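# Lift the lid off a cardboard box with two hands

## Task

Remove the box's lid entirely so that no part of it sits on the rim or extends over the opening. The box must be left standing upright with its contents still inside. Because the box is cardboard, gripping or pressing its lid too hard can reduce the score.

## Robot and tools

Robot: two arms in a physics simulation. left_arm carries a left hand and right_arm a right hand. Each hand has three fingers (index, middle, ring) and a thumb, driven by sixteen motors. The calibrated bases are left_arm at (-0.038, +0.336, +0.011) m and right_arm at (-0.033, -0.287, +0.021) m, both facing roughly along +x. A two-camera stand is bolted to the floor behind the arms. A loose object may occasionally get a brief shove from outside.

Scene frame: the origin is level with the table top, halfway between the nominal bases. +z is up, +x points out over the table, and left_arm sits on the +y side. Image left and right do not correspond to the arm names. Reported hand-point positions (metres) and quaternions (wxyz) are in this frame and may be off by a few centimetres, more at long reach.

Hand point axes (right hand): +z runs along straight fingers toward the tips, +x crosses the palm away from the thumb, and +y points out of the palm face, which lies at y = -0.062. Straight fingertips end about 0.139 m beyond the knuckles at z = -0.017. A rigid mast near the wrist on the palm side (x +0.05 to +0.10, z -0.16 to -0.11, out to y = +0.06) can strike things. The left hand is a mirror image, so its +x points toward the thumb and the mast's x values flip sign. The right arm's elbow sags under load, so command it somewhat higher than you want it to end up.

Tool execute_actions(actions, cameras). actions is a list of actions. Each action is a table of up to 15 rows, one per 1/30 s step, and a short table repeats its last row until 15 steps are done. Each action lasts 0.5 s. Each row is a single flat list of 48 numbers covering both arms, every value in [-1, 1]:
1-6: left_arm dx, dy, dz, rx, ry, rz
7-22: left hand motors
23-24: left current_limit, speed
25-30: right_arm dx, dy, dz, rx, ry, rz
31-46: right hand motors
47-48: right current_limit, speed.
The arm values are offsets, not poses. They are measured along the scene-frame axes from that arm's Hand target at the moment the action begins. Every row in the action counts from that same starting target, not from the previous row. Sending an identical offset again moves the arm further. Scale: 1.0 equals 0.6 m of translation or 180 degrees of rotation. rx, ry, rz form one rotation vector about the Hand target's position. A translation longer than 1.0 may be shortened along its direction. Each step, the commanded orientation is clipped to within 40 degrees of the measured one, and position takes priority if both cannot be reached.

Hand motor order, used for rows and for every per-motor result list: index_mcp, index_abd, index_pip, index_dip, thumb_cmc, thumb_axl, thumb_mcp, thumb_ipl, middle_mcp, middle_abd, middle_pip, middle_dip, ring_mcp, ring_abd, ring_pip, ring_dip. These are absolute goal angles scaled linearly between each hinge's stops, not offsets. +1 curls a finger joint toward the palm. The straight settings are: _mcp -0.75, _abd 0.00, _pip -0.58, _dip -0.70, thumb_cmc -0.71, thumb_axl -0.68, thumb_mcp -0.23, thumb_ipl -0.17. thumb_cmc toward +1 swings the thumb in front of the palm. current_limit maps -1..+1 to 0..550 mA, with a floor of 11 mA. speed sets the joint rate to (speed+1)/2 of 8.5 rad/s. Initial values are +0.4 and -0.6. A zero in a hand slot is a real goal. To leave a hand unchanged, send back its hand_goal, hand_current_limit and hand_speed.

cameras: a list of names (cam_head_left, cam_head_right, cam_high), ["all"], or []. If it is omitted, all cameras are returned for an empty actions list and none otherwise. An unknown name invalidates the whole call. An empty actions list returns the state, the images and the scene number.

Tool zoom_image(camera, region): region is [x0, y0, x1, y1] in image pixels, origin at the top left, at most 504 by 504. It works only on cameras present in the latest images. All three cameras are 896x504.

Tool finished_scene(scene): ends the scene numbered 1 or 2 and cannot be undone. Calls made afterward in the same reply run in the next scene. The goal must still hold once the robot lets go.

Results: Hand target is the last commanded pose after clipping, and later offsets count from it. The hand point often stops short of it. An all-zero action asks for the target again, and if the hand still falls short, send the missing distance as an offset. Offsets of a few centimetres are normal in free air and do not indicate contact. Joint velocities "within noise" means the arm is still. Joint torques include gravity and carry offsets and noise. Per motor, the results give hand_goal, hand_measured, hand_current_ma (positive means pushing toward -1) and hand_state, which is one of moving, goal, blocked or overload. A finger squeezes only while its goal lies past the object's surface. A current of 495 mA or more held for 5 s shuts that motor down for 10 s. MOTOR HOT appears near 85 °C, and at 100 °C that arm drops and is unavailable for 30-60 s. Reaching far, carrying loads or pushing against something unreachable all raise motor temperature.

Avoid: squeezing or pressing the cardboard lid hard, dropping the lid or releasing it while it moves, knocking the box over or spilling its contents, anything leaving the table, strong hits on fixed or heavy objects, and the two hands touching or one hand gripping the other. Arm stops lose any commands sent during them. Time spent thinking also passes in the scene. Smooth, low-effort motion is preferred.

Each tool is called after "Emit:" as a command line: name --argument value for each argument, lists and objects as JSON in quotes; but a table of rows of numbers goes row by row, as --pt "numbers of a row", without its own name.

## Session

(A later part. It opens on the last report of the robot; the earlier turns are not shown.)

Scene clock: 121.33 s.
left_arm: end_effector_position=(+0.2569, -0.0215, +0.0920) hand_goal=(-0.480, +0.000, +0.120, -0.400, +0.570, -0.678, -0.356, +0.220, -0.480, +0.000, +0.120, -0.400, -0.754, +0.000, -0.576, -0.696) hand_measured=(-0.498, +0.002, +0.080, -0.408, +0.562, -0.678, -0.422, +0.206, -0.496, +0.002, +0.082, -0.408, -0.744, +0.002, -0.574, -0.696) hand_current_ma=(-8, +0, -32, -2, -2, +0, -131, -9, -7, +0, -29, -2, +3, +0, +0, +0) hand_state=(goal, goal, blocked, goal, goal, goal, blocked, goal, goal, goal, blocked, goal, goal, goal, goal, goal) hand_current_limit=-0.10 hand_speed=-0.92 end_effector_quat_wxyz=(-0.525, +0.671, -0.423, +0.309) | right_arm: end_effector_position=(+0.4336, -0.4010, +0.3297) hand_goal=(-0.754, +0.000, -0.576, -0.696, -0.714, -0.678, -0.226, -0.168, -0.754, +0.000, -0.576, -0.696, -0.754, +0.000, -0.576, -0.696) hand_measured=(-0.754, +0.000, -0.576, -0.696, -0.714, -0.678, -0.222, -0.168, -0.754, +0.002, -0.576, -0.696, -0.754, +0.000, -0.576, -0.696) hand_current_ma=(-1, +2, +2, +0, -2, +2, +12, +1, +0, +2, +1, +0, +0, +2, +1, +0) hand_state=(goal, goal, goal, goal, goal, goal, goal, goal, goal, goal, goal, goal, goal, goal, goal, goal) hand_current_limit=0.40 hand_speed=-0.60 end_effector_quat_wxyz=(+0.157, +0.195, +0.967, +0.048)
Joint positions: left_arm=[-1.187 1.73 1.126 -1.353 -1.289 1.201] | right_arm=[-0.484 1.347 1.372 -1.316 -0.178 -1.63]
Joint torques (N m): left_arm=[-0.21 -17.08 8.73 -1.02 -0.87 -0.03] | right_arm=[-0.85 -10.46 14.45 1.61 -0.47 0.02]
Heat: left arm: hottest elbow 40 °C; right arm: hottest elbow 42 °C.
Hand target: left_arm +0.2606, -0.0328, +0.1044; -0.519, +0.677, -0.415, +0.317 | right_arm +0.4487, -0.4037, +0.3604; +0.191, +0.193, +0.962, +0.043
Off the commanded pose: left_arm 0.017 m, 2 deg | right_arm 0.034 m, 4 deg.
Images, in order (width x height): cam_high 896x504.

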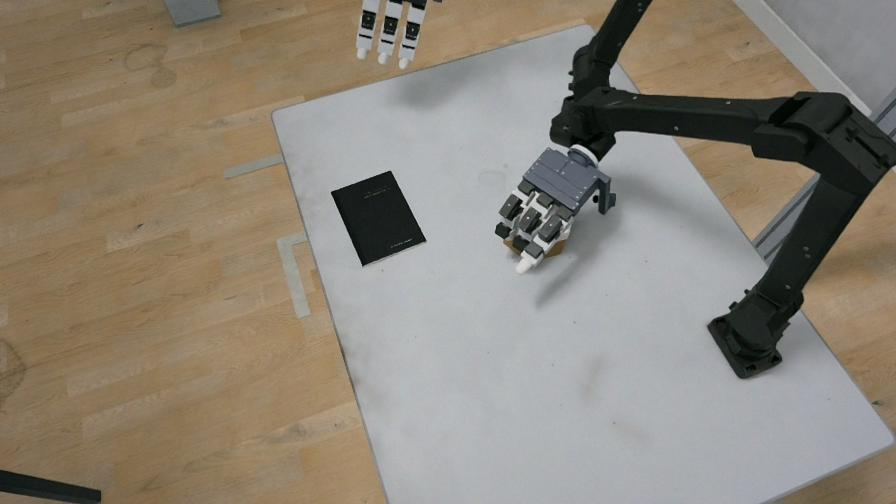

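Emit:
zoom_image --camera "cam_high" --region '[495, 215, 585, 275]'

Emit:
execute_actions --actions '[]' --cameras '["cam_head_left","cam_head_right"]'

Emit:
zoom_image --camera "cam_head_left" --region '[440, 270, 580, 370]'

Scaled by 5.600 from the camera's 896x504 image, which has a finer 1280x720 frame.

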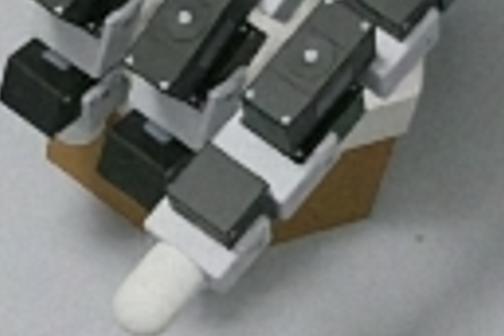

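Scene clock: 126.83 s.
left_arm: end_effector_position=(+0.2569, -0.0215, +0.0920) hand_goal=(-0.480, +0.000, +0.120, -0.400, +0.570, -0.678, -0.356, +0.220, -0.480, +0.000, +0.120, -0.400, -0.754, +0.000, -0.576, -0.696) hand_measured=(-0.498, +0.002, +0.080, -0.408, +0.562, -0.678, -0.422, +0.206, -0.496, +0.002, +0.082, -0.408, -0.744, +0.002, -0.574, -0.696) hand_current_ma=(-8, +0, -32, -2, -2, +0, -131, -9, -7, +0, -29, -2, +3, +0, +0, +0) hand_state=(goal, goal, blocked, goal, goal, goal, blocked, goal, goal, goal, blocked, goal, goal, goal, goal, goal) hand_current_limit=-0.10 hand_speed=-0.92 end_effector_quat_wxyz=(-0.525, +0.671, -0.423, +0.309) | right_arm: end_effector_position=(+0.4336, -0.4010, +0.3297) hand_goal=(-0.754, +0.000, -0.576, -0.696, -0.714, -0.678, -0.226, -0.168, -0.754, +0.000, -0.576, -0.696, -0.754, +0.000, -0.576, -0.696) hand_measured=(-0.754, +0.000, -0.576, -0.696, -0.714, -0.678, -0.222, -0.168, -0.754, +0.002, -0.576, -0.696, -0.754, +0.000, -0.576, -0.696) hand_current_ma=(-1, +2, +2, +0, -2, +2, +12, +1, +0, +2, +1, +0, +0, +2, +1, +0) hand_state=(goal, goal, goal, goal, goal, goal, goal, goal, goal, goal, goal, goal, goal, goal, goal, goal) hand_current_limit=0.40 hand_speed=-0.60 end_effector_quat_wxyz=(+0.157, +0.195, +0.967, +0.048)
Joint positions: left_arm=[-1.187 1.73 1.126 -1.353 -1.289 1.201] | right_arm=[-0.484 1.347 1.372 -1.316 -0.178 -1.63]
Joint velocities: within noise
Joint torques (N m): left_arm=[-0.32 -16.73 8.76 -0.96 -0.84 0.01] | right_arm=[-0.85 -10.46 14.46 1.61 -0.47 0.02]
Heat: left arm: hottest elbow 40 °C; right arm: hottest elbow 43 °C.
Hand target: left_arm +0.2606, -0.0328, +0.1044; -0.519, +0.677, -0.415, +0.317 | right_arm +0.4487, -0.4037, +0.3604; +0.191, +0.193, +0.962, +0.043
Off the commanded pose: left_arm 0.017 m, 2 deg | right_arm 0.034 m, 4 deg.
Images, in order (width x height): cam_head_left 896x504, cam_head_right 896x504.

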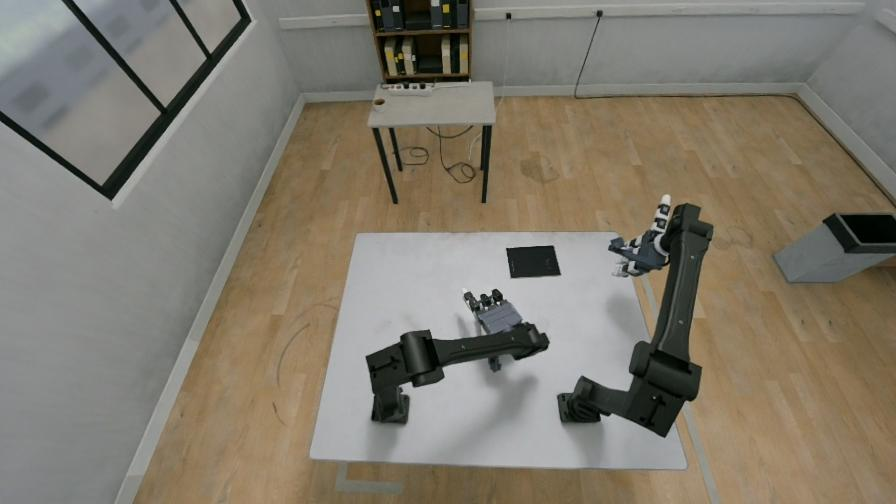

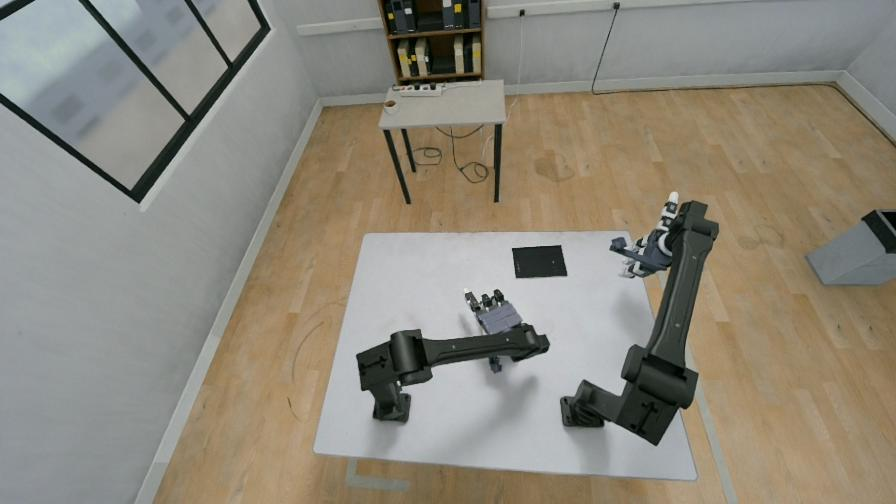

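Scaled by 3.600 from the camera's 896x504 image, which has a finer 1280x720 frame.

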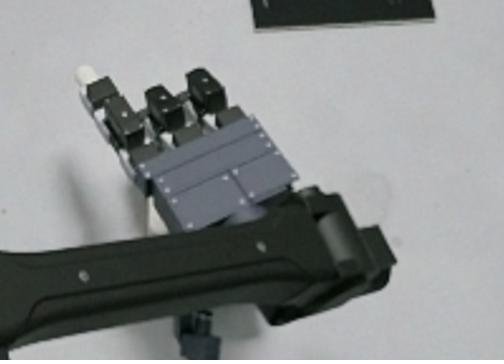

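Emit:
execute_actions --actions '[[[0.004,-0.004,0.04,0,0,0,-0.479,0,0.12,-0.4,0.571,-0.678,-0.355,0.22,-0.479,0,0.12,-0.4,-0.754,0,-0.576,-0.696,-0.1,-0.92,0,0,0,0,0,0,-0.754,0,-0.576,-0.696,-0.714,-0.678,-0.226,-0.168,-0.754,0,-0.576,-0.696,-0.754,0,-0.576,-0.696,0.4,-0.6]]]' --cameras '["cam_high"]'

Emit:
zoom_image --camera "cam_high" --region '[495, 215, 585, 275]'

Scene clock: 131.00 s.
left_arm: end_effector_position=(+0.2580, -0.0252, +0.1163) hand_goal=(-0.480, +0.000, +0.120, -0.400, +0.570, -0.678, -0.356, +0.220, -0.480, +0.000, +0.120, -0.400, -0.754, +0.000, -0.576, -0.696) hand_measured=(-0.498, +0.000, +0.080, -0.408, +0.562, -0.678, -0.422, +0.206, -0.496, +0.002, +0.082, -0.408, -0.744, +0.002, -0.574, -0.696) hand_current_ma=(-8, +0, -32, -2, -2, +0, -131, -9, -7, +0, -29, -2, +3, +0, +0, +0) hand_state=(goal, goal, blocked, goal, goal, goal, blocked, goal, goal, goal, blocked, goal, goal, goal, goal, goal) hand_current_limit=-0.10 hand_speed=-0.92 end_effector_quat_wxyz=(-0.524, +0.672, -0.423, +0.310) | right_arm: end_effector_position=(+0.4336, -0.4010, +0.3297) hand_goal=(-0.754, +0.000, -0.576, -0.696, -0.714, -0.678, -0.226, -0.168, -0.754, +0.000, -0.576, -0.696, -0.754, +0.000, -0.576, -0.696) hand_measured=(-0.754, +0.000, -0.576, -0.696, -0.714, -0.678, -0.222, -0.168, -0.754, +0.002, -0.576, -0.696, -0.754, +0.000, -0.576, -0.696) hand_current_ma=(-1, +2, +2, +0, -2, +2, +12, +1, +0, +2, +1, +0, +0, +2, +1, +0) hand_state=(goal, goal, goal, goal, goal, goal, goal, goal, goal, goal, goal, goal, goal, goal, goal, goal) hand_current_limit=0.40 hand_speed=-0.60 end_effector_quat_wxyz=(+0.157, +0.195, +0.967, +0.048)
Joint positions: left_arm=[-1.187 1.7 1.161 -1.408 -1.288 1.208] | right_arm=[-0.484 1.347 1.372 -1.316 -0.178 -1.63]
Joint torques (N m): left_arm=[-0.26 -16.56 9.01 -0.88 -0.89 0.05] | right_arm=[-0.85 -10.4 14.48 1.61 -0.47 0.02]
Heat: left arm: hottest elbow 40 °C; right arm: hottest elbow 43 °C.
Hand target: left_arm +0.2630, -0.0352, +0.1284; -0.519, +0.677, -0.415, +0.317 | right_arm +0.4487, -0.4037, +0.3604; +0.191, +0.193, +0.962, +0.043
Off the commanded pose: left_arm 0.016 m, 2 deg | right_arm 0.034 m, 4 deg.
Images, in order (width x height): cam_high 896x504.

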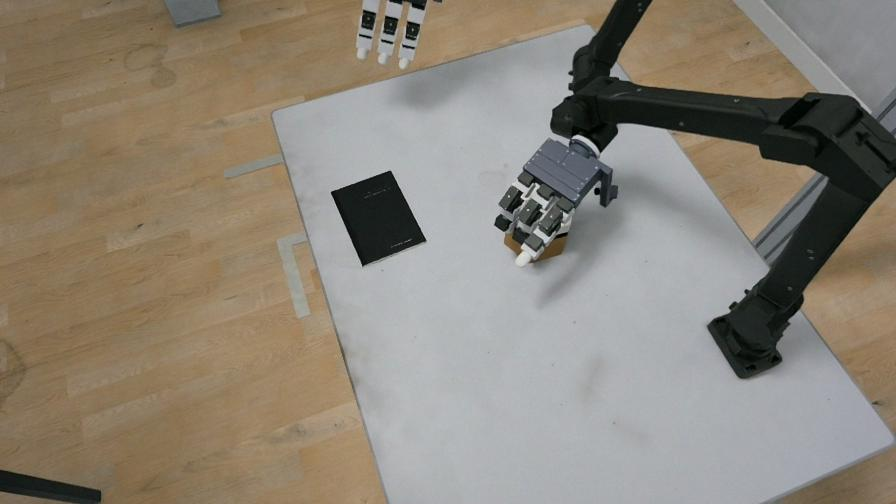

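Scaled by 5.600 from the camera's 896x504 image, which has a finer 1280x720 frame.

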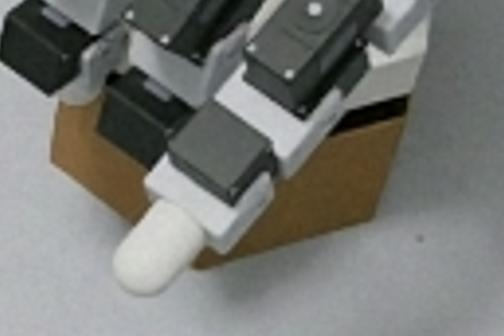

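Emit:
execute_actions --actions '[[[0,0,0.06,0,0,0,-0.479,0,0.12,-0.4,0.571,-0.678,-0.355,0.22,-0.479,0,0.12,-0.4,-0.754,0,-0.576,-0.696,-0.1,-0.92,0,0,0,0,0,0,-0.754,0,-0.576,-0.696,-0.714,-0.678,-0.226,-0.168,-0.754,0,-0.576,-0.696,-0.754,0,-0.576,-0.696,0.4,-0.6]],[[0.01,0.05,0.04,0,0,0.02,-0.479,0,0.12,-0.4,0.571,-0.678,-0.355,0.22,-0.479,0,0.12,-0.4,-0.754,0,-0.576,-0.696,-0.1,-0.92,0,0,0,0,0,0,-0.754,0,-0.576,-0.696,-0.714,-0.678,-0.226,-0.168,-0.754,0,-0.576,-0.696,-0.754,0,-0.576,-0.696,0.4,-0.6]],[[0.018,0.1,0,0,0,0.035,-0.479,0,0.12,-0.4,0.571,-0.678,-0.355,0.22,-0.479,0,0.12,-0.4,-0.754,0,-0.576,-0.696,-0.1,-0.92,0,0,0,0,0,0,-0.754,0,-0.576,-0.696,-0.714,-0.678,-0.226,-0.168,-0.754,0,-0.576,-0.696,-0.754,0,-0.576,-0.696,0.4,-0.6]],[[0.018,0.1,0,0,0,0.035,-0.479,0,0.12,-0.4,0.571,-0.678,-0.355,0.22,-0.479,0,0.12,-0.4,-0.754,0,-0.576,-0.696,-0.1,-0.92,0,0,0,0,0,0,-0.754,0,-0.576,-0.696,-0.714,-0.678,-0.226,-0.168,-0.754,0,-0.576,-0.696,-0.754,0,-0.576,-0.696,0.4,-0.6]]]' --cameras '["cam_high"]'

Emit:
zoom_image --camera "cam_high" --region '[470, 130, 670, 330]'

Scene clock: 144.27 s.
left_arm: end_effector_position=(+0.2889, +0.1213, +0.1821) hand_goal=(-0.480, +0.000, +0.120, -0.400, +0.570, -0.678, -0.356, +0.220, -0.480, +0.000, +0.120, -0.400, -0.754, +0.000, -0.576, -0.696) hand_measured=(-0.500, +0.000, +0.082, -0.408, +0.562, -0.678, -0.420, +0.204, -0.496, +0.000, +0.084, -0.408, -0.742, +0.000, -0.572, -0.696) hand_current_ma=(-10, +0, -29, -2, -2, +0, -127, -10, -8, +0, -27, -2, +4, +0, +0, +0) hand_state=(goal, goal, blocked, goal, goal, goal, blocked, goal, goal, goal, blocked, goal, goal, goal, goal, goal) hand_current_limit=-0.10 hand_speed=-0.92 end_effector_quat_wxyz=(-0.560, +0.726, -0.325, +0.231) | right_arm: end_effector_position=(+0.4336, -0.4010, +0.3297) hand_goal=(-0.754, +0.000, -0.576, -0.696, -0.714, -0.678, -0.226, -0.168, -0.754, +0.000, -0.576, -0.696, -0.754, +0.000, -0.576, -0.696) hand_measured=(-0.754, +0.000, -0.576, -0.696, -0.714, -0.678, -0.222, -0.168, -0.754, +0.002, -0.576, -0.696, -0.754, +0.000, -0.576, -0.696) hand_current_ma=(-1, +2, +2, +0, -2, +2, +12, +1, +0, +2, +1, +0, +0, +2, +1, +0) hand_state=(goal, goal, goal, goal, goal, goal, goal, goal, goal, goal, goal, goal, goal, goal, goal, goal) hand_current_limit=0.40 hand_speed=-0.60 end_effector_quat_wxyz=(+0.157, +0.195, +0.967, +0.048)
Joint positions: left_arm=[-0.946 1.463 1.06 -1.665 -1.263 1.082] | right_arm=[-0.484 1.347 1.372 -1.316 -0.178 -1.63]
Joint torques (N m): left_arm=[-1.55 -12.28 7.87 -0.83 -0.94 -0.11] | right_arm=[-0.85 -10.46 14.46 1.59 -0.47 0.02]
Heat: left arm: hottest elbow 40 °C; right arm: hottest elbow 43 °C.
Hand target: left_arm +0.2906, +0.1148, +0.1884; -0.558, +0.729, -0.315, +0.241 | right_arm +0.4487, -0.4037, +0.3604; +0.191, +0.193, +0.962, +0.043
Off the commanded pose: left_arm 0.009 m, 2 deg | right_arm 0.034 m, 4 deg.
joint sent to its limit (left arm) — joint 4 (wrist pitch), lower limit. The joint targets are off in position, not in orientation.
Images, in order (width x height): cam_high 896x504.

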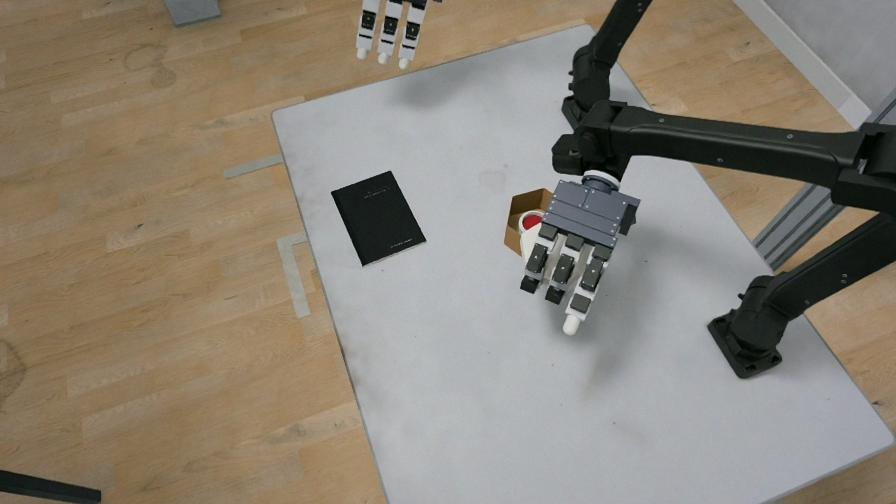

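Scaled by 2.520 from the camera's 896x504 image, which has a finer 1280x720 frame.

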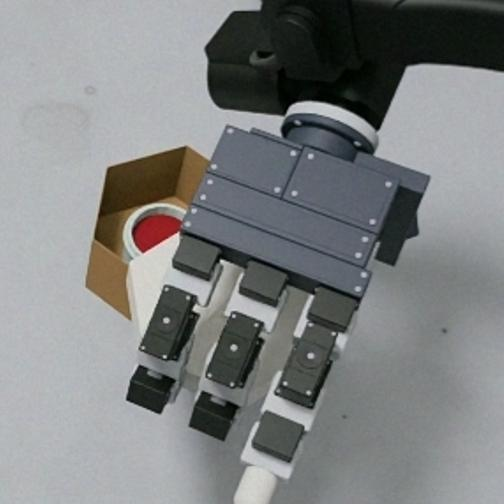

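Emit:
execute_actions --actions '[[[0.0125,0.108,0,0,0,0,-0.479,0,0.12,-0.4,0.571,-0.678,-0.355,0.22,-0.479,0,0.12,-0.4,-0.754,0,-0.576,-0.696,-0.1,-0.92,0,0,0,0,0,0,-0.754,0,-0.576,-0.696,-0.714,-0.678,-0.226,-0.168,-0.754,0,-0.576,-0.696,-0.754,0,-0.576,-0.696,0.4,-0.6]],[[0.0125,0.108,0,0,0,0.04,-0.479,0,0.12,-0.4,0.571,-0.678,-0.355,0.22,-0.479,0,0.12,-0.4,-0.754,0,-0.576,-0.696,-0.1,-0.92,0,0,0,0,0,0,-0.754,0,-0.576,-0.696,-0.714,-0.678,-0.226,-0.168,-0.754,0,-0.576,-0.696,-0.754,0,-0.576,-0.696,0.4,-0.6]],[[0.0125,0.108,-0.02,0,0,0.045,-0.479,0,0.12,-0.4,0.571,-0.678,-0.355,0.22,-0.479,0,0.12,-0.4,-0.754,0,-0.576,-0.696,-0.1,-0.92,0,0,0,0,0,0,-0.754,0,-0.576,-0.696,-0.714,-0.678,-0.226,-0.168,-0.754,0,-0.576,-0.696,-0.754,0,-0.576,-0.696,0.4,-0.6]]]' --cameras '["cam_high","cam_head_right"]'

Emit:
zoom_image --camera "cam_high" --region '[480, 150, 690, 400]'

Scene clock: 154.90 s.
left_arm: end_effector_position=(+0.3117, +0.3142, +0.1730) hand_goal=(-0.480, +0.000, +0.120, -0.400, +0.570, -0.678, -0.356, +0.220, -0.480, +0.000, +0.120, -0.400, -0.754, +0.000, -0.576, -0.696) hand_measured=(-0.500, +0.000, +0.084, -0.408, +0.562, -0.678, -0.420, +0.204, -0.498, +0.000, +0.086, -0.408, -0.742, -0.002, -0.572, -0.696) hand_current_ma=(-11, +0, -27, -2, -2, +0, -123, -10, -9, +0, -26, -2, +5, +0, +0, +0) hand_state=(blocked, goal, blocked, goal, goal, goal, blocked, goal, goal, goal, blocked, goal, goal, goal, goal, goal) hand_current_limit=-0.10 hand_speed=-0.92 end_effector_quat_wxyz=(-0.589, +0.764, -0.211, +0.155) | right_arm: end_effector_position=(+0.4336, -0.4010, +0.3297) hand_goal=(-0.754, +0.000, -0.576, -0.696, -0.714, -0.678, -0.226, -0.168, -0.754, +0.000, -0.576, -0.696, -0.754, +0.000, -0.576, -0.696) hand_measured=(-0.754, +0.000, -0.576, -0.696, -0.714, -0.678, -0.222, -0.168, -0.754, +0.002, -0.576, -0.696, -0.754, +0.000, -0.576, -0.696) hand_current_ma=(-1, +2, +2, +0, -2, +2, +12, +1, +0, +2, +1, +0, +0, +2, +1, +0) hand_state=(goal, goal, goal, goal, goal, goal, goal, goal, goal, goal, goal, goal, goal, goal, goal, goal) hand_current_limit=0.40 hand_speed=-0.60 end_effector_quat_wxyz=(+0.157, +0.195, +0.967, +0.048)
Joint positions: left_arm=[-0.471 1.141 0.762 -1.04 -1.308 1.74] | right_arm=[-0.484 1.347 1.372 -1.316 -0.178 -1.63]
Joint torques (N m): left_arm=[-1.32 -8.59 7.8 0.9 -0.86 0.24] | right_arm=[-0.79 -10.46 14.46 1.61 -0.47 0.02]
Heat: left arm: hottest elbow 39 °C; right arm: hottest elbow 44 °C.
Hand target: left_arm +0.3131, +0.3092, +0.1764; -0.585, +0.764, -0.215, +0.165 | right_arm +0.4487, -0.4037, +0.3604; +0.191, +0.193, +0.962, +0.043
Off the commanded pose: left_arm 0.006 m, 1 deg | right_arm 0.034 m, 4 deg.
Images, in order (width x height): cam_head_right 896x504, cam_high 896x504.

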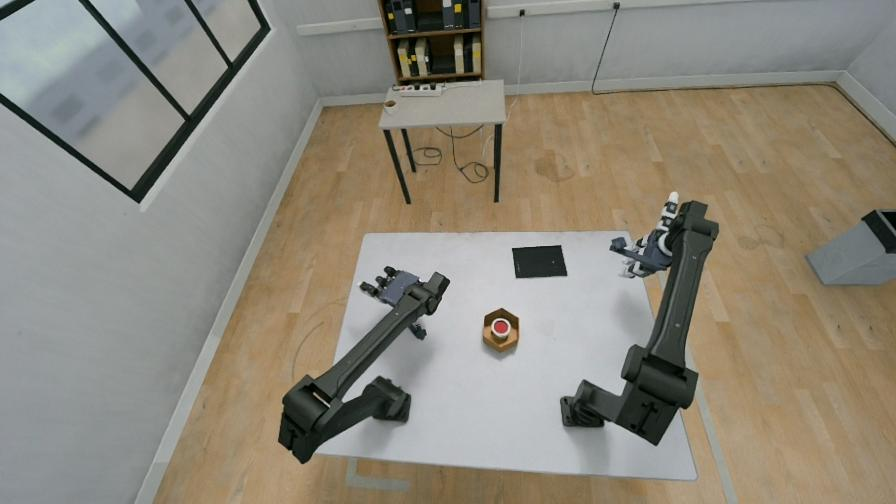

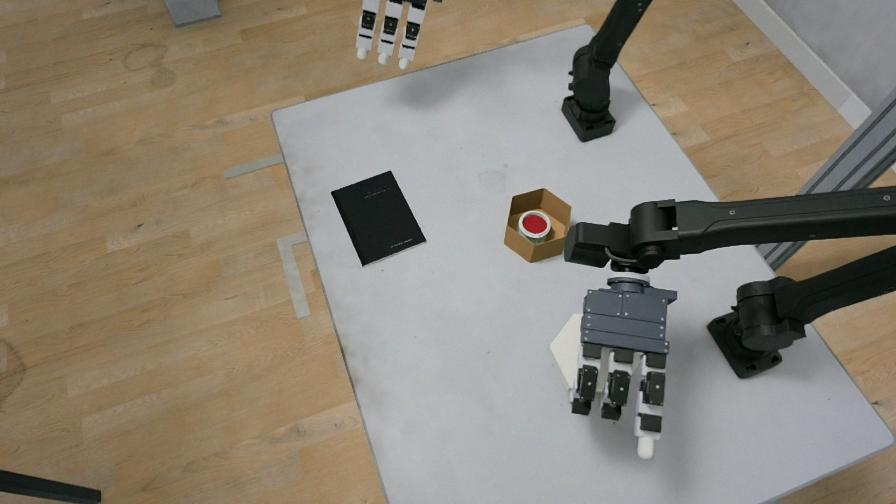

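Scaled by 2.016 from the camera's 896x504 image, which has a finer 1280x720 frame.

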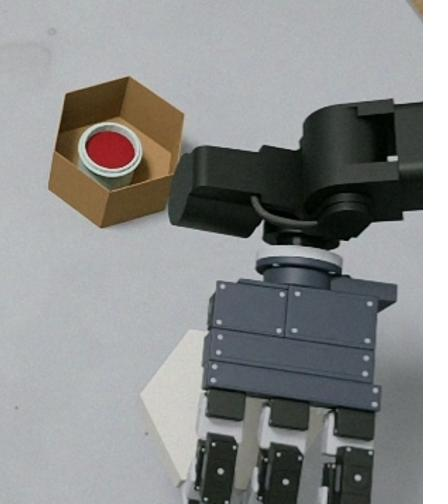

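Emit:
execute_actions --actions '[[[0,0,-0.0667,0,0,0,-0.479,0,0.12,-0.4,0.571,-0.678,-0.355,0.22,-0.479,0,0.12,-0.4,-0.754,0,-0.576,-0.696,-0.1,-0.92,0,0,0,0,0,0,-0.754,0,-0.576,-0.696,-0.714,-0.678,-0.226,-0.168,-0.754,0,-0.576,-0.696,-0.754,0,-0.576,-0.696,0.4,-0.6]],[[0,0,-0.0667,0,0,0,-0.479,0,0.12,-0.4,0.571,-0.678,-0.355,0.22,-0.479,0,0.12,-0.4,-0.754,0,-0.576,-0.696,-0.1,-0.92,0,0,0,0,0,0,-0.754,0,-0.576,-0.696,-0.714,-0.678,-0.226,-0.168,-0.754,0,-0.576,-0.696,-0.754,0,-0.576,-0.696,0.4,-0.6]],[[0,0,-0.05,0,0,0,-0.479,0,0.12,-0.4,0.571,-0.678,-0.355,0.22,-0.479,0,0.12,-0.4,-0.754,0,-0.576,-0.696,-0.1,-0.92,0,0,0,0,0,0,-0.754,0,-0.576,-0.696,-0.714,-0.678,-0.226,-0.168,-0.754,0,-0.576,-0.696,-0.754,0,-0.576,-0.696,0.4,-0.6]]]' --cameras '["cam_high"]'

Emit:
zoom_image --camera "cam_high" --region '[500, 180, 680, 420]'

Scene clock: 161.37 s.
left_arm: end_effector_position=(+0.3076, +0.3156, +0.0623) hand_goal=(-0.480, +0.000, +0.120, -0.400, +0.570, -0.678, -0.356, +0.220, -0.480, +0.000, +0.120, -0.400, -0.754, +0.000, -0.576, -0.696) hand_measured=(-0.502, +0.000, +0.084, -0.408, +0.564, -0.678, -0.420, +0.204, -0.500, +0.000, +0.086, -0.408, -0.742, -0.002, -0.572, -0.696) hand_current_ma=(-12, +0, -27, -2, -1, +0, -123, -10, -10, +0, -26, -2, +4, +0, +0, +0) hand_state=(blocked, goal, blocked, goal, goal, goal, blocked, goal, goal, goal, blocked, goal, goal, goal, goal, goal) hand_current_limit=-0.10 hand_speed=-0.92 end_effector_quat_wxyz=(-0.588, +0.765, -0.213, +0.155) | right_arm: end_effector_position=(+0.4336, -0.4010, +0.3297) hand_goal=(-0.754, +0.000, -0.576, -0.696, -0.714, -0.678, -0.226, -0.168, -0.754, +0.000, -0.576, -0.696, -0.754, +0.000, -0.576, -0.696) hand_measured=(-0.754, +0.000, -0.576, -0.696, -0.714, -0.678, -0.222, -0.168, -0.754, +0.002, -0.576, -0.696, -0.754, +0.000, -0.576, -0.696) hand_current_ma=(-1, +2, +2, +0, -2, +2, +12, +1, +0, +2, +1, +0, +0, +2, +1, +0) hand_state=(goal, goal, goal, goal, goal, goal, goal, goal, goal, goal, goal, goal, goal, goal, goal, goal) hand_current_limit=0.40 hand_speed=-0.60 end_effector_quat_wxyz=(+0.157, +0.195, +0.967, +0.048)
Joint positions: left_arm=[-0.471 1.331 0.572 -0.647 -1.303 1.754] | right_arm=[-0.484 1.347 1.372 -1.316 -0.178 -1.63]
Joint torques (N m): left_arm=[-0.85 -8.76 6.79 0.9 -0.89 0.27] | right_arm=[-0.85 -10.4 14.46 1.61 -0.47 0.02]
Heat: left arm: hottest elbow 40 °C; right arm: hottest elbow 44 °C.
Hand target: left_arm +0.3131, +0.3092, +0.0663; -0.585, +0.764, -0.215, +0.165 | right_arm +0.4487, -0.4037, +0.3604; +0.191, +0.193, +0.962, +0.043
Off the commanded pose: left_arm 0.009 m, 1 deg | right_arm 0.034 m, 4 deg.
Images, in order (width x height): cam_high 896x504.

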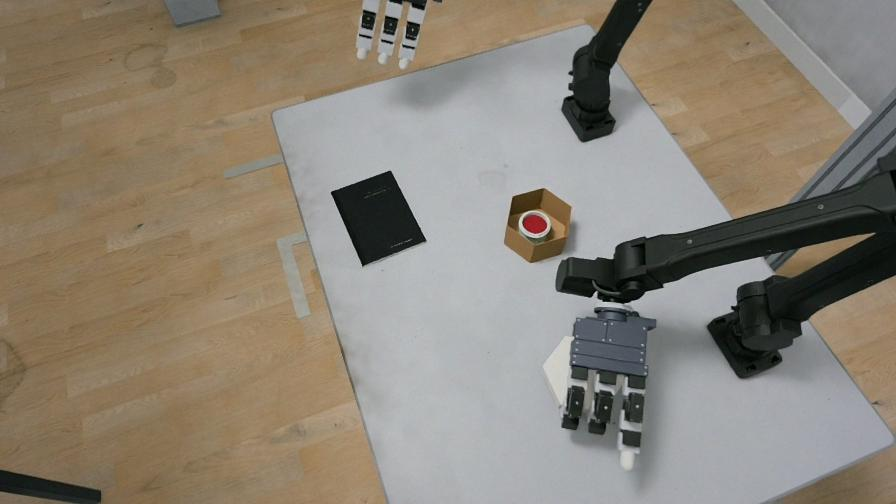

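Scaled by 2.100 from the camera's 896x504 image, which has a finer 1280x720 frame.

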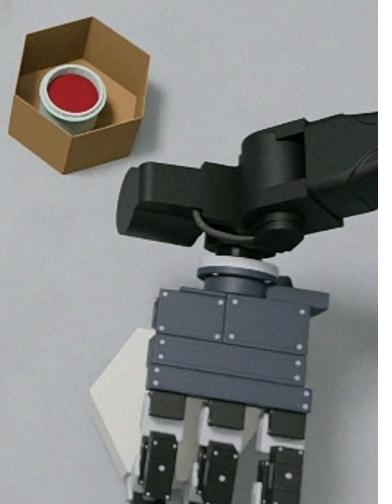

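Emit:
execute_actions --actions '[[[0,0,-0.03,0,0,0,-0.479,0,0.12,-0.4,0.571,-0.678,-0.355,0.22,-0.479,0,0.12,-0.4,-0.754,0,-0.576,-0.696,-0.1,-0.92,0,0,0,0,0,0,-0.754,0,-0.576,-0.696,-0.714,-0.678,-0.226,-0.168,-0.754,0,-0.576,-0.696,-0.754,0,-0.576,-0.696,0.4,-0.6]]]'

Emit:
execute_actions --actions '[[[0,0,-0.01,0,0,0,-0.479,0,0.12,-0.4,0.571,-0.678,-0.355,0.22,-0.479,0,0.12,-0.4,-0.754,0,-0.576,-0.696,-0.1,-0.92,0,0,0,0,0,0,-0.754,0,-0.576,-0.696,-0.714,-0.678,-0.226,-0.168,-0.754,0,-0.576,-0.696,-0.754,0,-0.576,-0.696,0.4,-0.6]]]' --cameras '["cam_high"]'

Emit:
zoom_image --camera "cam_high" --region '[520, 320, 620, 430]'

Scene clock: 167.87 s.
left_arm: end_effector_position=(+0.3088, +0.3150, +0.0463) hand_goal=(-0.480, +0.000, +0.120, -0.400, +0.570, -0.678, -0.356, +0.220, -0.480, +0.000, +0.120, -0.400, -0.754, +0.000, -0.576, -0.696) hand_measured=(-0.502, +0.000, +0.084, -0.408, +0.564, -0.678, -0.420, +0.204, -0.500, +0.000, +0.086, -0.408, -0.742, -0.002, -0.572, -0.696) hand_current_ma=(-12, +0, -27, -2, -1, +0, -123, -10, -10, +0, -26, -2, +4, +0, +0, +0) hand_state=(blocked, goal, blocked, goal, goal, goal, blocked, goal, goal, goal, blocked, goal, goal, goal, goal, goal) hand_current_limit=-0.10 hand_speed=-0.92 end_effector_quat_wxyz=(-0.587, +0.765, -0.212, +0.158) | right_arm: end_effector_position=(+0.4336, -0.4010, +0.3297) hand_goal=(-0.754, +0.000, -0.576, -0.696, -0.714, -0.678, -0.226, -0.168, -0.754, +0.000, -0.576, -0.696, -0.754, +0.000, -0.576, -0.696) hand_measured=(-0.754, +0.000, -0.576, -0.696, -0.714, -0.678, -0.222, -0.168, -0.754, +0.002, -0.576, -0.696, -0.754, +0.000, -0.576, -0.696) hand_current_ma=(-1, +2, +2, +0, -2, +2, +12, +1, +0, +2, +1, +0, +0, +2, +1, +0) hand_state=(goal, goal, goal, goal, goal, goal, goal, goal, goal, goal, goal, goal, goal, goal, goal, goal) hand_current_limit=0.40 hand_speed=-0.60 end_effector_quat_wxyz=(+0.157, +0.195, +0.967, +0.048)
Joint positions: left_arm=[-0.471 1.376 0.554 -0.578 -1.303 1.754] | right_arm=[-0.484 1.347 1.372 -1.316 -0.178 -1.63]
Joint torques (N m): left_arm=[-0.62 -8.64 6.19 0.88 -0.91 0.27] | right_arm=[-0.85 -10.46 14.46 1.61 -0.47 0.02]
Heat: left arm: hottest elbow 39 °C; right arm: hottest elbow 44 °C.
Hand target: left_arm +0.3131, +0.3092, +0.0483; -0.585, +0.764, -0.215, +0.165 | right_arm +0.4487, -0.4037, +0.3604; +0.191, +0.193, +0.962, +0.043
Off the commanded pose: left_arm 0.008 m, 1 deg | right_arm 0.034 m, 4 deg.

Scene clock: 168.67 s.
left_arm: end_effector_position=(+0.3106, +0.3141, +0.0432) hand_goal=(-0.480, +0.000, +0.120, -0.400, +0.570, -0.678, -0.356, +0.220, -0.480, +0.000, +0.120, -0.400, -0.754, +0.000, -0.576, -0.696) hand_measured=(-0.502, +0.000, +0.084, -0.408, +0.564, -0.678, -0.420, +0.204, -0.500, +0.000, +0.086, -0.408, -0.742, -0.002, -0.572, -0.696) hand_current_ma=(-12, +0, -27, -2, -1, +0, -123, -10, -10, +0, -26, -2, +4, +0, +0, +0) hand_state=(blocked, goal, blocked, goal, goal, goal, blocked, goal, goal, goal, blocked, goal, goal, goal, goal, goal) hand_current_limit=-0.10 hand_speed=-0.92 end_effector_quat_wxyz=(-0.586, +0.766, -0.209, +0.161) | right_arm: end_effector_position=(+0.4336, -0.4010, +0.3297) hand_goal=(-0.754, +0.000, -0.576, -0.696, -0.714, -0.678, -0.226, -0.168, -0.754, +0.000, -0.576, -0.696, -0.754, +0.000, -0.576, -0.696) hand_measured=(-0.754, +0.000, -0.576, -0.696, -0.714, -0.678, -0.222, -0.168, -0.754, +0.002, -0.576, -0.696, -0.754, +0.000, -0.576, -0.696) hand_current_ma=(-1, +2, +2, +0, -2, +2, +12, +1, +0, +2, +1, +0, +0, +2, +1, +0) hand_state=(goal, goal, goal, goal, goal, goal, goal, goal, goal, goal, goal, goal, goal, goal, goal, goal) hand_current_limit=0.40 hand_speed=-0.60 end_effector_quat_wxyz=(+0.157, +0.195, +0.967, +0.048)
Joint positions: left_arm=[-0.471 1.387 0.551 -0.555 -1.303 1.754] | right_arm=[-0.484 1.347 1.372 -1.316 -0.178 -1.63]
Joint torques (N m): left_arm=[-1.03 -8.35 5.89 0.91 -0.91 0.25] | right_arm=[-0.79 -10.46 14.46 1.59 -0.47 0.02]
Heat: left arm: hottest elbow 39 °C; right arm: hottest elbow 44 °C.
Hand target: left_arm +0.3131, +0.3092, +0.0423; -0.585, +0.764, -0.215, +0.165 | right_arm +0.4487, -0.4037, +0.3604; +0.191, +0.193, +0.962, +0.043
Off the commanded pose: left_arm 0.006 m, 1 deg | right_arm 0.034 m, 4 deg.
Images, in order (width x height): cam_high 896x504.

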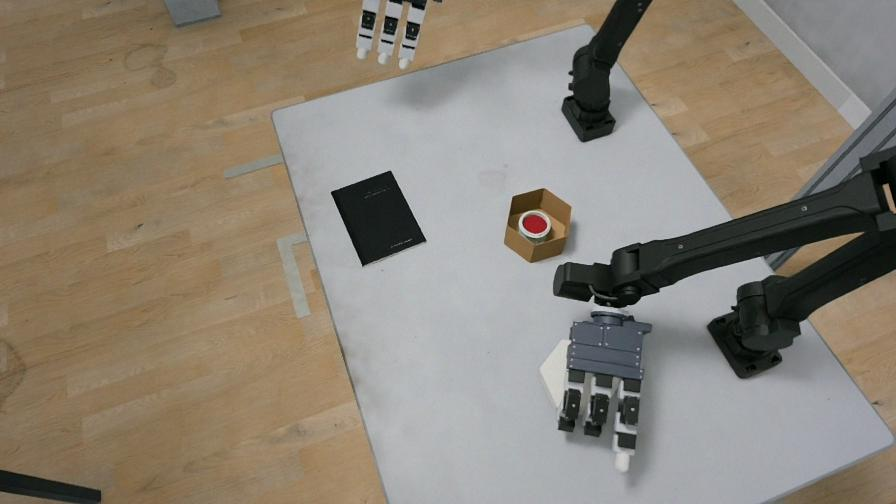

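Scaled by 4.582 from the camera's 896x504 image, which has a finer 1280x720 frame.

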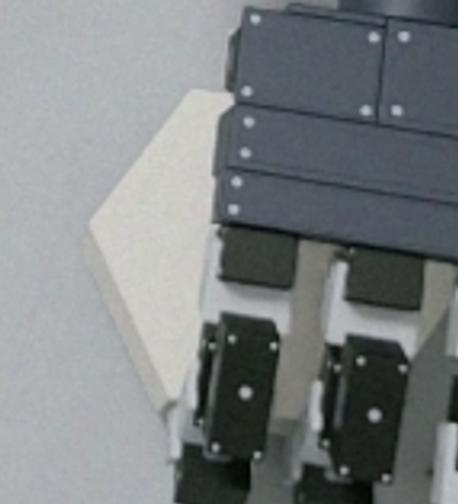

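Emit:
execute_actions --actions '[[[0,0,-0.007,0,0,0,-0.479,0,0.12,-0.4,0.571,-0.678,-0.355,0.22,-0.479,0,0.12,-0.4,-0.754,0,-0.576,-0.696,-0.1,-0.92,0,0,0,0,0,0,-0.754,0,-0.576,-0.696,-0.714,-0.678,-0.226,-0.168,-0.754,0,-0.576,-0.696,-0.754,0,-0.576,-0.696,0.4,-0.6]]]' --cameras '["cam_high"]'

Emit:
zoom_image --camera "cam_high" --region '[520, 320, 620, 430]'

Scene clock: 174.83 s.
left_arm: end_effector_position=(+0.3105, +0.3141, +0.0389) hand_goal=(-0.480, +0.000, +0.120, -0.400, +0.570, -0.678, -0.356, +0.220, -0.480, +0.000, +0.120, -0.400, -0.754, +0.000, -0.576, -0.696) hand_measured=(-0.502, +0.000, +0.084, -0.408, +0.564, -0.678, -0.420, +0.204, -0.500, +0.000, +0.086, -0.408, -0.742, -0.002, -0.572, -0.696) hand_current_ma=(-12, +0, -27, -2, -1, +0, -123, -10, -10, +0, -26, -2, +4, +0, +0, +0) hand_state=(blocked, goal, blocked, goal, goal, goal, blocked, goal, goal, goal, blocked, goal, goal, goal, goal, goal) hand_current_limit=-0.10 hand_speed=-0.92 end_effector_quat_wxyz=(-0.586, +0.766, -0.209, +0.161) | right_arm: end_effector_position=(+0.4336, -0.4010, +0.3297) hand_goal=(-0.754, +0.000, -0.576, -0.696, -0.714, -0.678, -0.226, -0.168, -0.754, +0.000, -0.576, -0.696, -0.754, +0.000, -0.576, -0.696) hand_measured=(-0.754, +0.000, -0.576, -0.696, -0.714, -0.678, -0.222, -0.168, -0.754, +0.002, -0.576, -0.696, -0.754, +0.000, -0.576, -0.696) hand_current_ma=(-1, +2, +2, +0, -2, +2, +12, +1, +0, +2, +1, +0, +0, +2, +1, +0) hand_state=(goal, goal, goal, goal, goal, goal, goal, goal, goal, goal, goal, goal, goal, goal, goal, goal) hand_current_limit=0.40 hand_speed=-0.60 end_effector_quat_wxyz=(+0.157, +0.195, +0.967, +0.048)
Joint positions: left_arm=[-0.471 1.399 0.546 -0.539 -1.303 1.754] | right_arm=[-0.484 1.347 1.372 -1.316 -0.178 -1.63]
Joint torques (N m): left_arm=[-0.85 -8.47 5.81 0.9 -0.91 0.27] | right_arm=[-0.85 -10.46 14.46 1.59 -0.47 0.02]
Heat: left arm: hottest elbow 38 °C; right arm: hottest elbow 45 °C.
Hand target: left_arm +0.3131, +0.3092, +0.0381; -0.585, +0.764, -0.215, +0.165 | right_arm +0.4487, -0.4037, +0.3604; +0.191, +0.193, +0.962, +0.043
Off the commanded pose: left_arm 0.006 m, 1 deg | right_arm 0.034 m, 4 deg.
Images, in order (width x height): cam_high 896x504.

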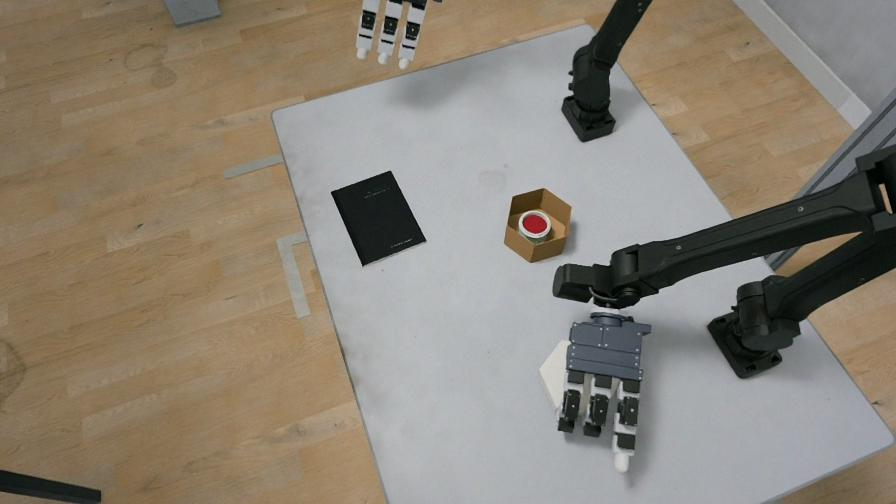

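Scaled by 4.582 from the camera's 896x504 image, which has a finer 1280x720 frame.

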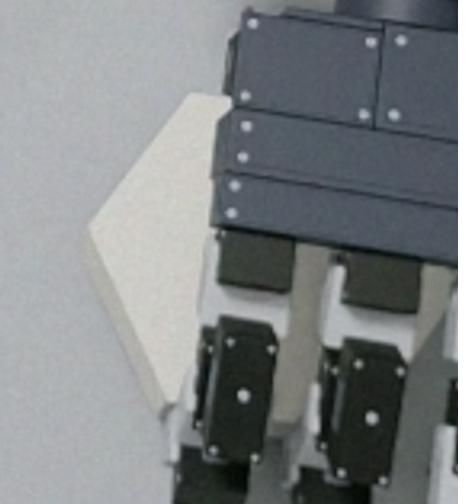

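Emit:
execute_actions --actions '[[[0,0,-0.008,0,0,0,-0.479,0,0.12,-0.4,0.571,-0.678,-0.355,0.22,-0.479,0,0.12,-0.4,-0.754,0,-0.576,-0.696,-0.1,-0.92,0,0,0,0,0,0,-0.754,0,-0.576,-0.696,-0.714,-0.678,-0.226,-0.168,-0.754,0,-0.576,-0.696,-0.754,0,-0.576,-0.696,0.4,-0.6]]]'

Emit:
execute_actions --actions '[[[0,0,-0.005,0,0,0,-0.479,0,0.12,-0.4,0.571,-0.678,-0.355,0.22,-0.479,0,0.12,-0.4,-0.754,0,-0.576,-0.696,-0.1,-0.92,0,0,0,0,0,0,-0.754,0,-0.576,-0.696,-0.714,-0.678,-0.226,-0.168,-0.754,0,-0.576,-0.696,-0.754,0,-0.576,-0.696,0.4,-0.6]]]' --cameras '["cam_high"]'

Emit:
zoom_image --camera "cam_high" --region '[520, 320, 620, 430]'

Scene clock: 179.77 s.
left_arm: end_effector_position=(+0.3115, +0.3136, +0.0352) hand_goal=(-0.480, +0.000, +0.120, -0.400, +0.570, -0.678, -0.356, +0.220, -0.480, +0.000, +0.120, -0.400, -0.754, +0.000, -0.576, -0.696) hand_measured=(-0.502, +0.000, +0.086, -0.408, +0.570, -0.678, -0.420, +0.204, -0.500, +0.000, +0.086, -0.408, -0.742, -0.002, -0.572, -0.696) hand_current_ma=(-12, +0, -25, -2, +0, +0, -123, -10, -10, +0, -26, -2, +4, +0, +0, +0) hand_state=(blocked, goal, blocked, goal, goal, goal, blocked, goal, goal, goal, blocked, goal, goal, goal, goal, goal) hand_current_limit=-0.10 hand_speed=-0.92 end_effector_quat_wxyz=(-0.586, +0.766, -0.207, +0.163) | right_arm: end_effector_position=(+0.4336, -0.4010, +0.3297) hand_goal=(-0.754, +0.000, -0.576, -0.696, -0.714, -0.678, -0.226, -0.168, -0.754, +0.000, -0.576, -0.696, -0.754, +0.000, -0.576, -0.696) hand_measured=(-0.754, +0.000, -0.576, -0.696, -0.714, -0.678, -0.222, -0.168, -0.754, +0.002, -0.576, -0.696, -0.754, +0.000, -0.576, -0.696) hand_current_ma=(-1, +2, +2, +0, -2, +2, +12, +1, +0, +2, +1, +0, +0, +2, +1, +0) hand_state=(goal, goal, goal, goal, goal, goal, goal, goal, goal, goal, goal, goal, goal, goal, goal, goal) hand_current_limit=0.40 hand_speed=-0.60 end_effector_quat_wxyz=(+0.157, +0.195, +0.967, +0.048)
Joint positions: left_arm=[-0.471 1.411 0.543 -0.52 -1.303 1.751] | right_arm=[-0.484 1.347 1.372 -1.316 -0.178 -1.63]
Joint torques (N m): left_arm=[-0.91 -8.47 5.65 0.96 -0.91 0.25] | right_arm=[-0.85 -10.4 14.46 1.59 -0.47 0.02]
Heat: left arm: hottest elbow 38 °C; right arm: hottest elbow 45 °C.
Hand target: left_arm +0.3131, +0.3092, +0.0333; -0.585, +0.764, -0.215, +0.165 | right_arm +0.4487, -0.4037, +0.3604; +0.191, +0.193, +0.962, +0.043
Off the commanded pose: left_arm 0.005 m, 1 deg | right_arm 0.034 m, 4 deg.

Scene clock: 180.57 s.
left_arm: end_effector_position=(+0.3127, +0.3130, +0.0355) hand_goal=(-0.480, +0.000, +0.120, -0.400, +0.570, -0.678, -0.356, +0.220, -0.480, +0.000, +0.120, -0.400, -0.754, +0.000, -0.576, -0.696) hand_measured=(-0.502, +0.000, +0.088, -0.408, +0.576, -0.678, -0.420, +0.204, -0.500, +0.000, +0.086, -0.410, -0.742, -0.002, -0.572, -0.696) hand_current_ma=(-12, +0, -23, -2, +1, +0, -123, -10, -11, +0, -26, -2, +4, +0, +0, +0) hand_state=(blocked, goal, blocked, goal, goal, goal, blocked, goal, blocked, goal, blocked, goal, goal, goal, goal, goal) hand_current_limit=-0.10 hand_speed=-0.92 end_effector_quat_wxyz=(-0.585, +0.766, -0.206, +0.165) | right_arm: end_effector_position=(+0.4336, -0.4010, +0.3297) hand_goal=(-0.754, +0.000, -0.576, -0.696, -0.714, -0.678, -0.226, -0.168, -0.754, +0.000, -0.576, -0.696, -0.754, +0.000, -0.576, -0.696) hand_measured=(-0.754, +0.000, -0.576, -0.696, -0.714, -0.678, -0.222, -0.168, -0.754, +0.002, -0.576, -0.696, -0.754, +0.000, -0.576, -0.696) hand_current_ma=(-1, +2, +2, +0, -2, +2, +12, +1, +0, +2, +1, +0, +0, +2, +1, +0) hand_state=(goal, goal, goal, goal, goal, goal, goal, goal, goal, goal, goal, goal, goal, goal, goal, goal) hand_current_limit=0.40 hand_speed=-0.60 end_effector_quat_wxyz=(+0.157, +0.195, +0.967, +0.048)
Joint positions: left_arm=[-0.471 1.411 0.543 -0.511 -1.303 1.757] | right_arm=[-0.484 1.347 1.372 -1.316 -0.178 -1.63]
Joint torques (N m): left_arm=[-0.91 -7.82 5.44 1.01 -0.92 0.27] | right_arm=[-0.85 -10.4 14.46 1.59 -0.47 0.02]
Heat: left arm: hottest elbow 38 °C; right arm: hottest elbow 45 °C.
Hand target: left_arm +0.3131, +0.3092, +0.0303; -0.585, +0.764, -0.215, +0.165 | right_arm +0.4487, -0.4037, +0.3604; +0.191, +0.193, +0.962, +0.043
Off the commanded pose: left_arm 0.006 m, 1 deg | right_arm 0.034 m, 4 deg.
Images, in order (width x height): cam_high 896x504.

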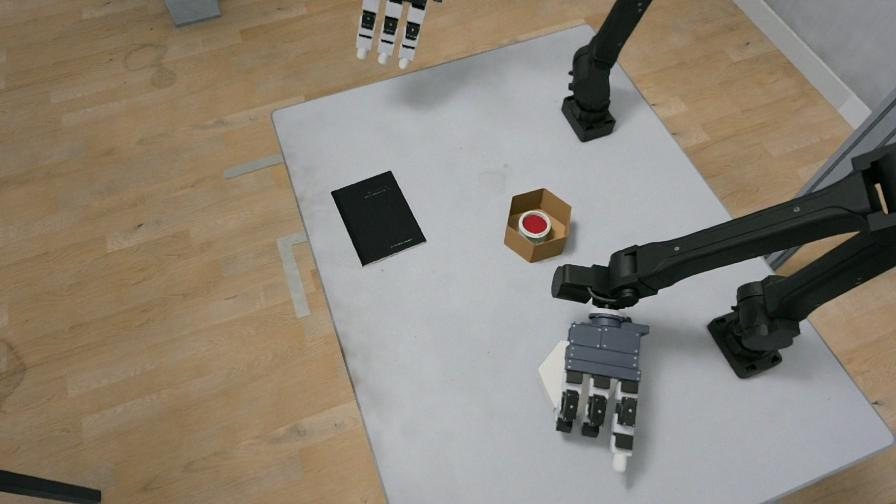

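Scaled by 4.582 from the camera's 896x504 image, which has a finer 1280x720 frame.

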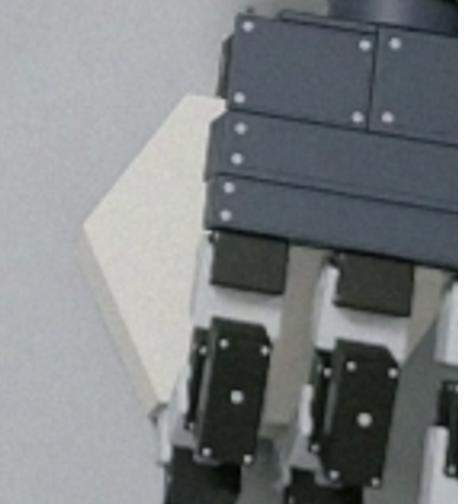

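Emit:
execute_actions --actions '[[[-0.001,0.003,0.008,0,0,0,-0.479,0,0.08,-0.4,0.571,-0.678,-0.41,0.2,-0.479,0,0.08,-0.4,-0.754,0,-0.576,-0.696,-0.1,-0.97,0,0,0,0,0,0,-0.754,0,-0.576,-0.696,-0.714,-0.678,-0.226,-0.168,-0.754,0,-0.576,-0.696,-0.754,0,-0.576,-0.696,0.4,-0.6]],[[0,0,0,0,0,0,-0.479,0,0.04,-0.4,0.571,-0.678,-0.46,0.2,-0.479,0,0.04,-0.4,-0.754,0,-0.576,-0.696,-0.1,-0.95,0,0,0,0,0,0,-0.754,0,-0.576,-0.696,-0.714,-0.678,-0.226,-0.168,-0.754,0,-0.576,-0.696,-0.754,0,-0.576,-0.696,0.4,-0.6]],[[0,0,0,0,0,0,-0.479,0,-0.15,-0.37,0.571,-0.678,-0.6,0.25,-0.479,0,-0.15,-0.37,-0.754,0,-0.576,-0.696,0,-0.87,0,0,0,0,0,0,-0.754,0,-0.576,-0.696,-0.714,-0.678,-0.226,-0.168,-0.754,0,-0.576,-0.696,-0.754,0,-0.576,-0.696,0.4,-0.6]],[[0,0,0.01,0,0,0,-0.479,0,-0.4,-0.333,0.571,-0.678,-0.75,0.319,-0.479,0,-0.4,-0.333,-0.754,0,-0.576,-0.696,0,-0.8,0,0,0,0,0,0,-0.754,0,-0.576,-0.696,-0.714,-0.678,-0.226,-0.168,-0.754,0,-0.576,-0.696,-0.754,0,-0.576,-0.696,0.4,-0.6]]]' --cameras '["cam_high"]'

Emit:
zoom_image --camera "cam_high" --region '[520, 310, 660, 470]'

Scene clock: 188.50 s.
left_arm: end_effector_position=(+0.3116, +0.3113, +0.0376) hand_goal=(-0.480, +0.000, -0.400, -0.334, +0.570, -0.678, -0.750, +0.318, -0.480, +0.000, -0.400, -0.334, -0.754, +0.000, -0.576, -0.696) hand_measured=(-0.458, +0.002, -0.394, -0.334, +0.572, -0.678, -0.742, +0.316, -0.474, +0.000, -0.394, -0.336, -0.742, -0.002, -0.572, -0.696) hand_current_ma=(+12, +0, +1, +0, +0, +0, +3, +0, +1, +0, +1, +0, +4, +0, +0, +0) hand_state=(blocked, goal, goal, goal, goal, goal, goal, goal, goal, goal, goal, goal, goal, goal, goal, goal) hand_current_limit=0.00 hand_speed=-0.80 end_effector_quat_wxyz=(-0.585, +0.765, -0.211, +0.167) | right_arm: end_effector_position=(+0.4336, -0.4010, +0.3297) hand_goal=(-0.754, +0.000, -0.576, -0.696, -0.714, -0.678, -0.226, -0.168, -0.754, +0.000, -0.576, -0.696, -0.754, +0.000, -0.576, -0.696) hand_measured=(-0.754, +0.000, -0.576, -0.696, -0.714, -0.678, -0.222, -0.168, -0.754, +0.002, -0.576, -0.696, -0.754, +0.000, -0.576, -0.696) hand_current_ma=(-1, +2, +2, +0, -2, +2, +12, +1, +0, +2, +1, +0, +0, +2, +1, +0) hand_state=(goal, goal, goal, goal, goal, goal, goal, goal, goal, goal, goal, goal, goal, goal, goal, goal) hand_current_limit=0.40 hand_speed=-0.60 end_effector_quat_wxyz=(+0.157, +0.195, +0.967, +0.048)
Joint positions: left_arm=[-0.477 1.4 0.54 -0.508 -1.303 1.773] | right_arm=[-0.484 1.347 1.372 -1.316 -0.178 -1.63]
Joint torques (N m): left_arm=[-0.67 -10.58 5.98 0.03 -0.87 0.26] | right_arm=[-0.91 -10.4 14.46 1.59 -0.47 0.02]
Heat: left arm: hottest elbow 37 °C; right arm: hottest elbow 45 °C.
Hand target: left_arm +0.3125, +0.3110, +0.0411; -0.585, +0.764, -0.215, +0.165 | right_arm +0.4487, -0.4037, +0.3604; +0.191, +0.193, +0.962, +0.043
Off the commanded pose: left_arm 0.004 m, 1 deg | right_arm 0.034 m, 4 deg.
Images, in order (width x height): cam_high 896x504.

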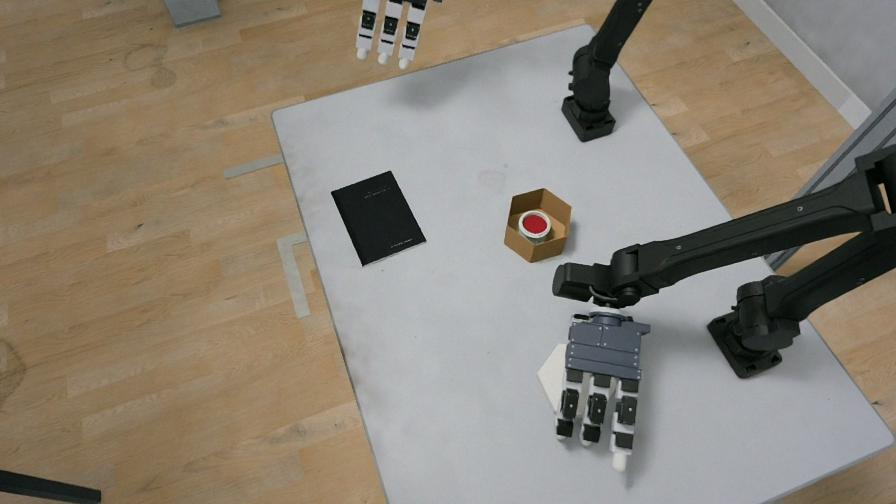

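Scaled by 3.150 from the camera's 896x504 image, which has a finer 1280x720 frame.

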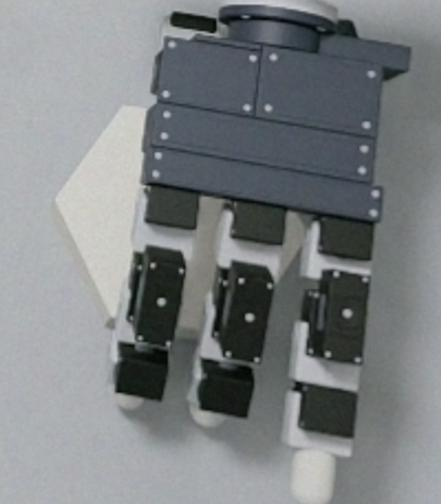

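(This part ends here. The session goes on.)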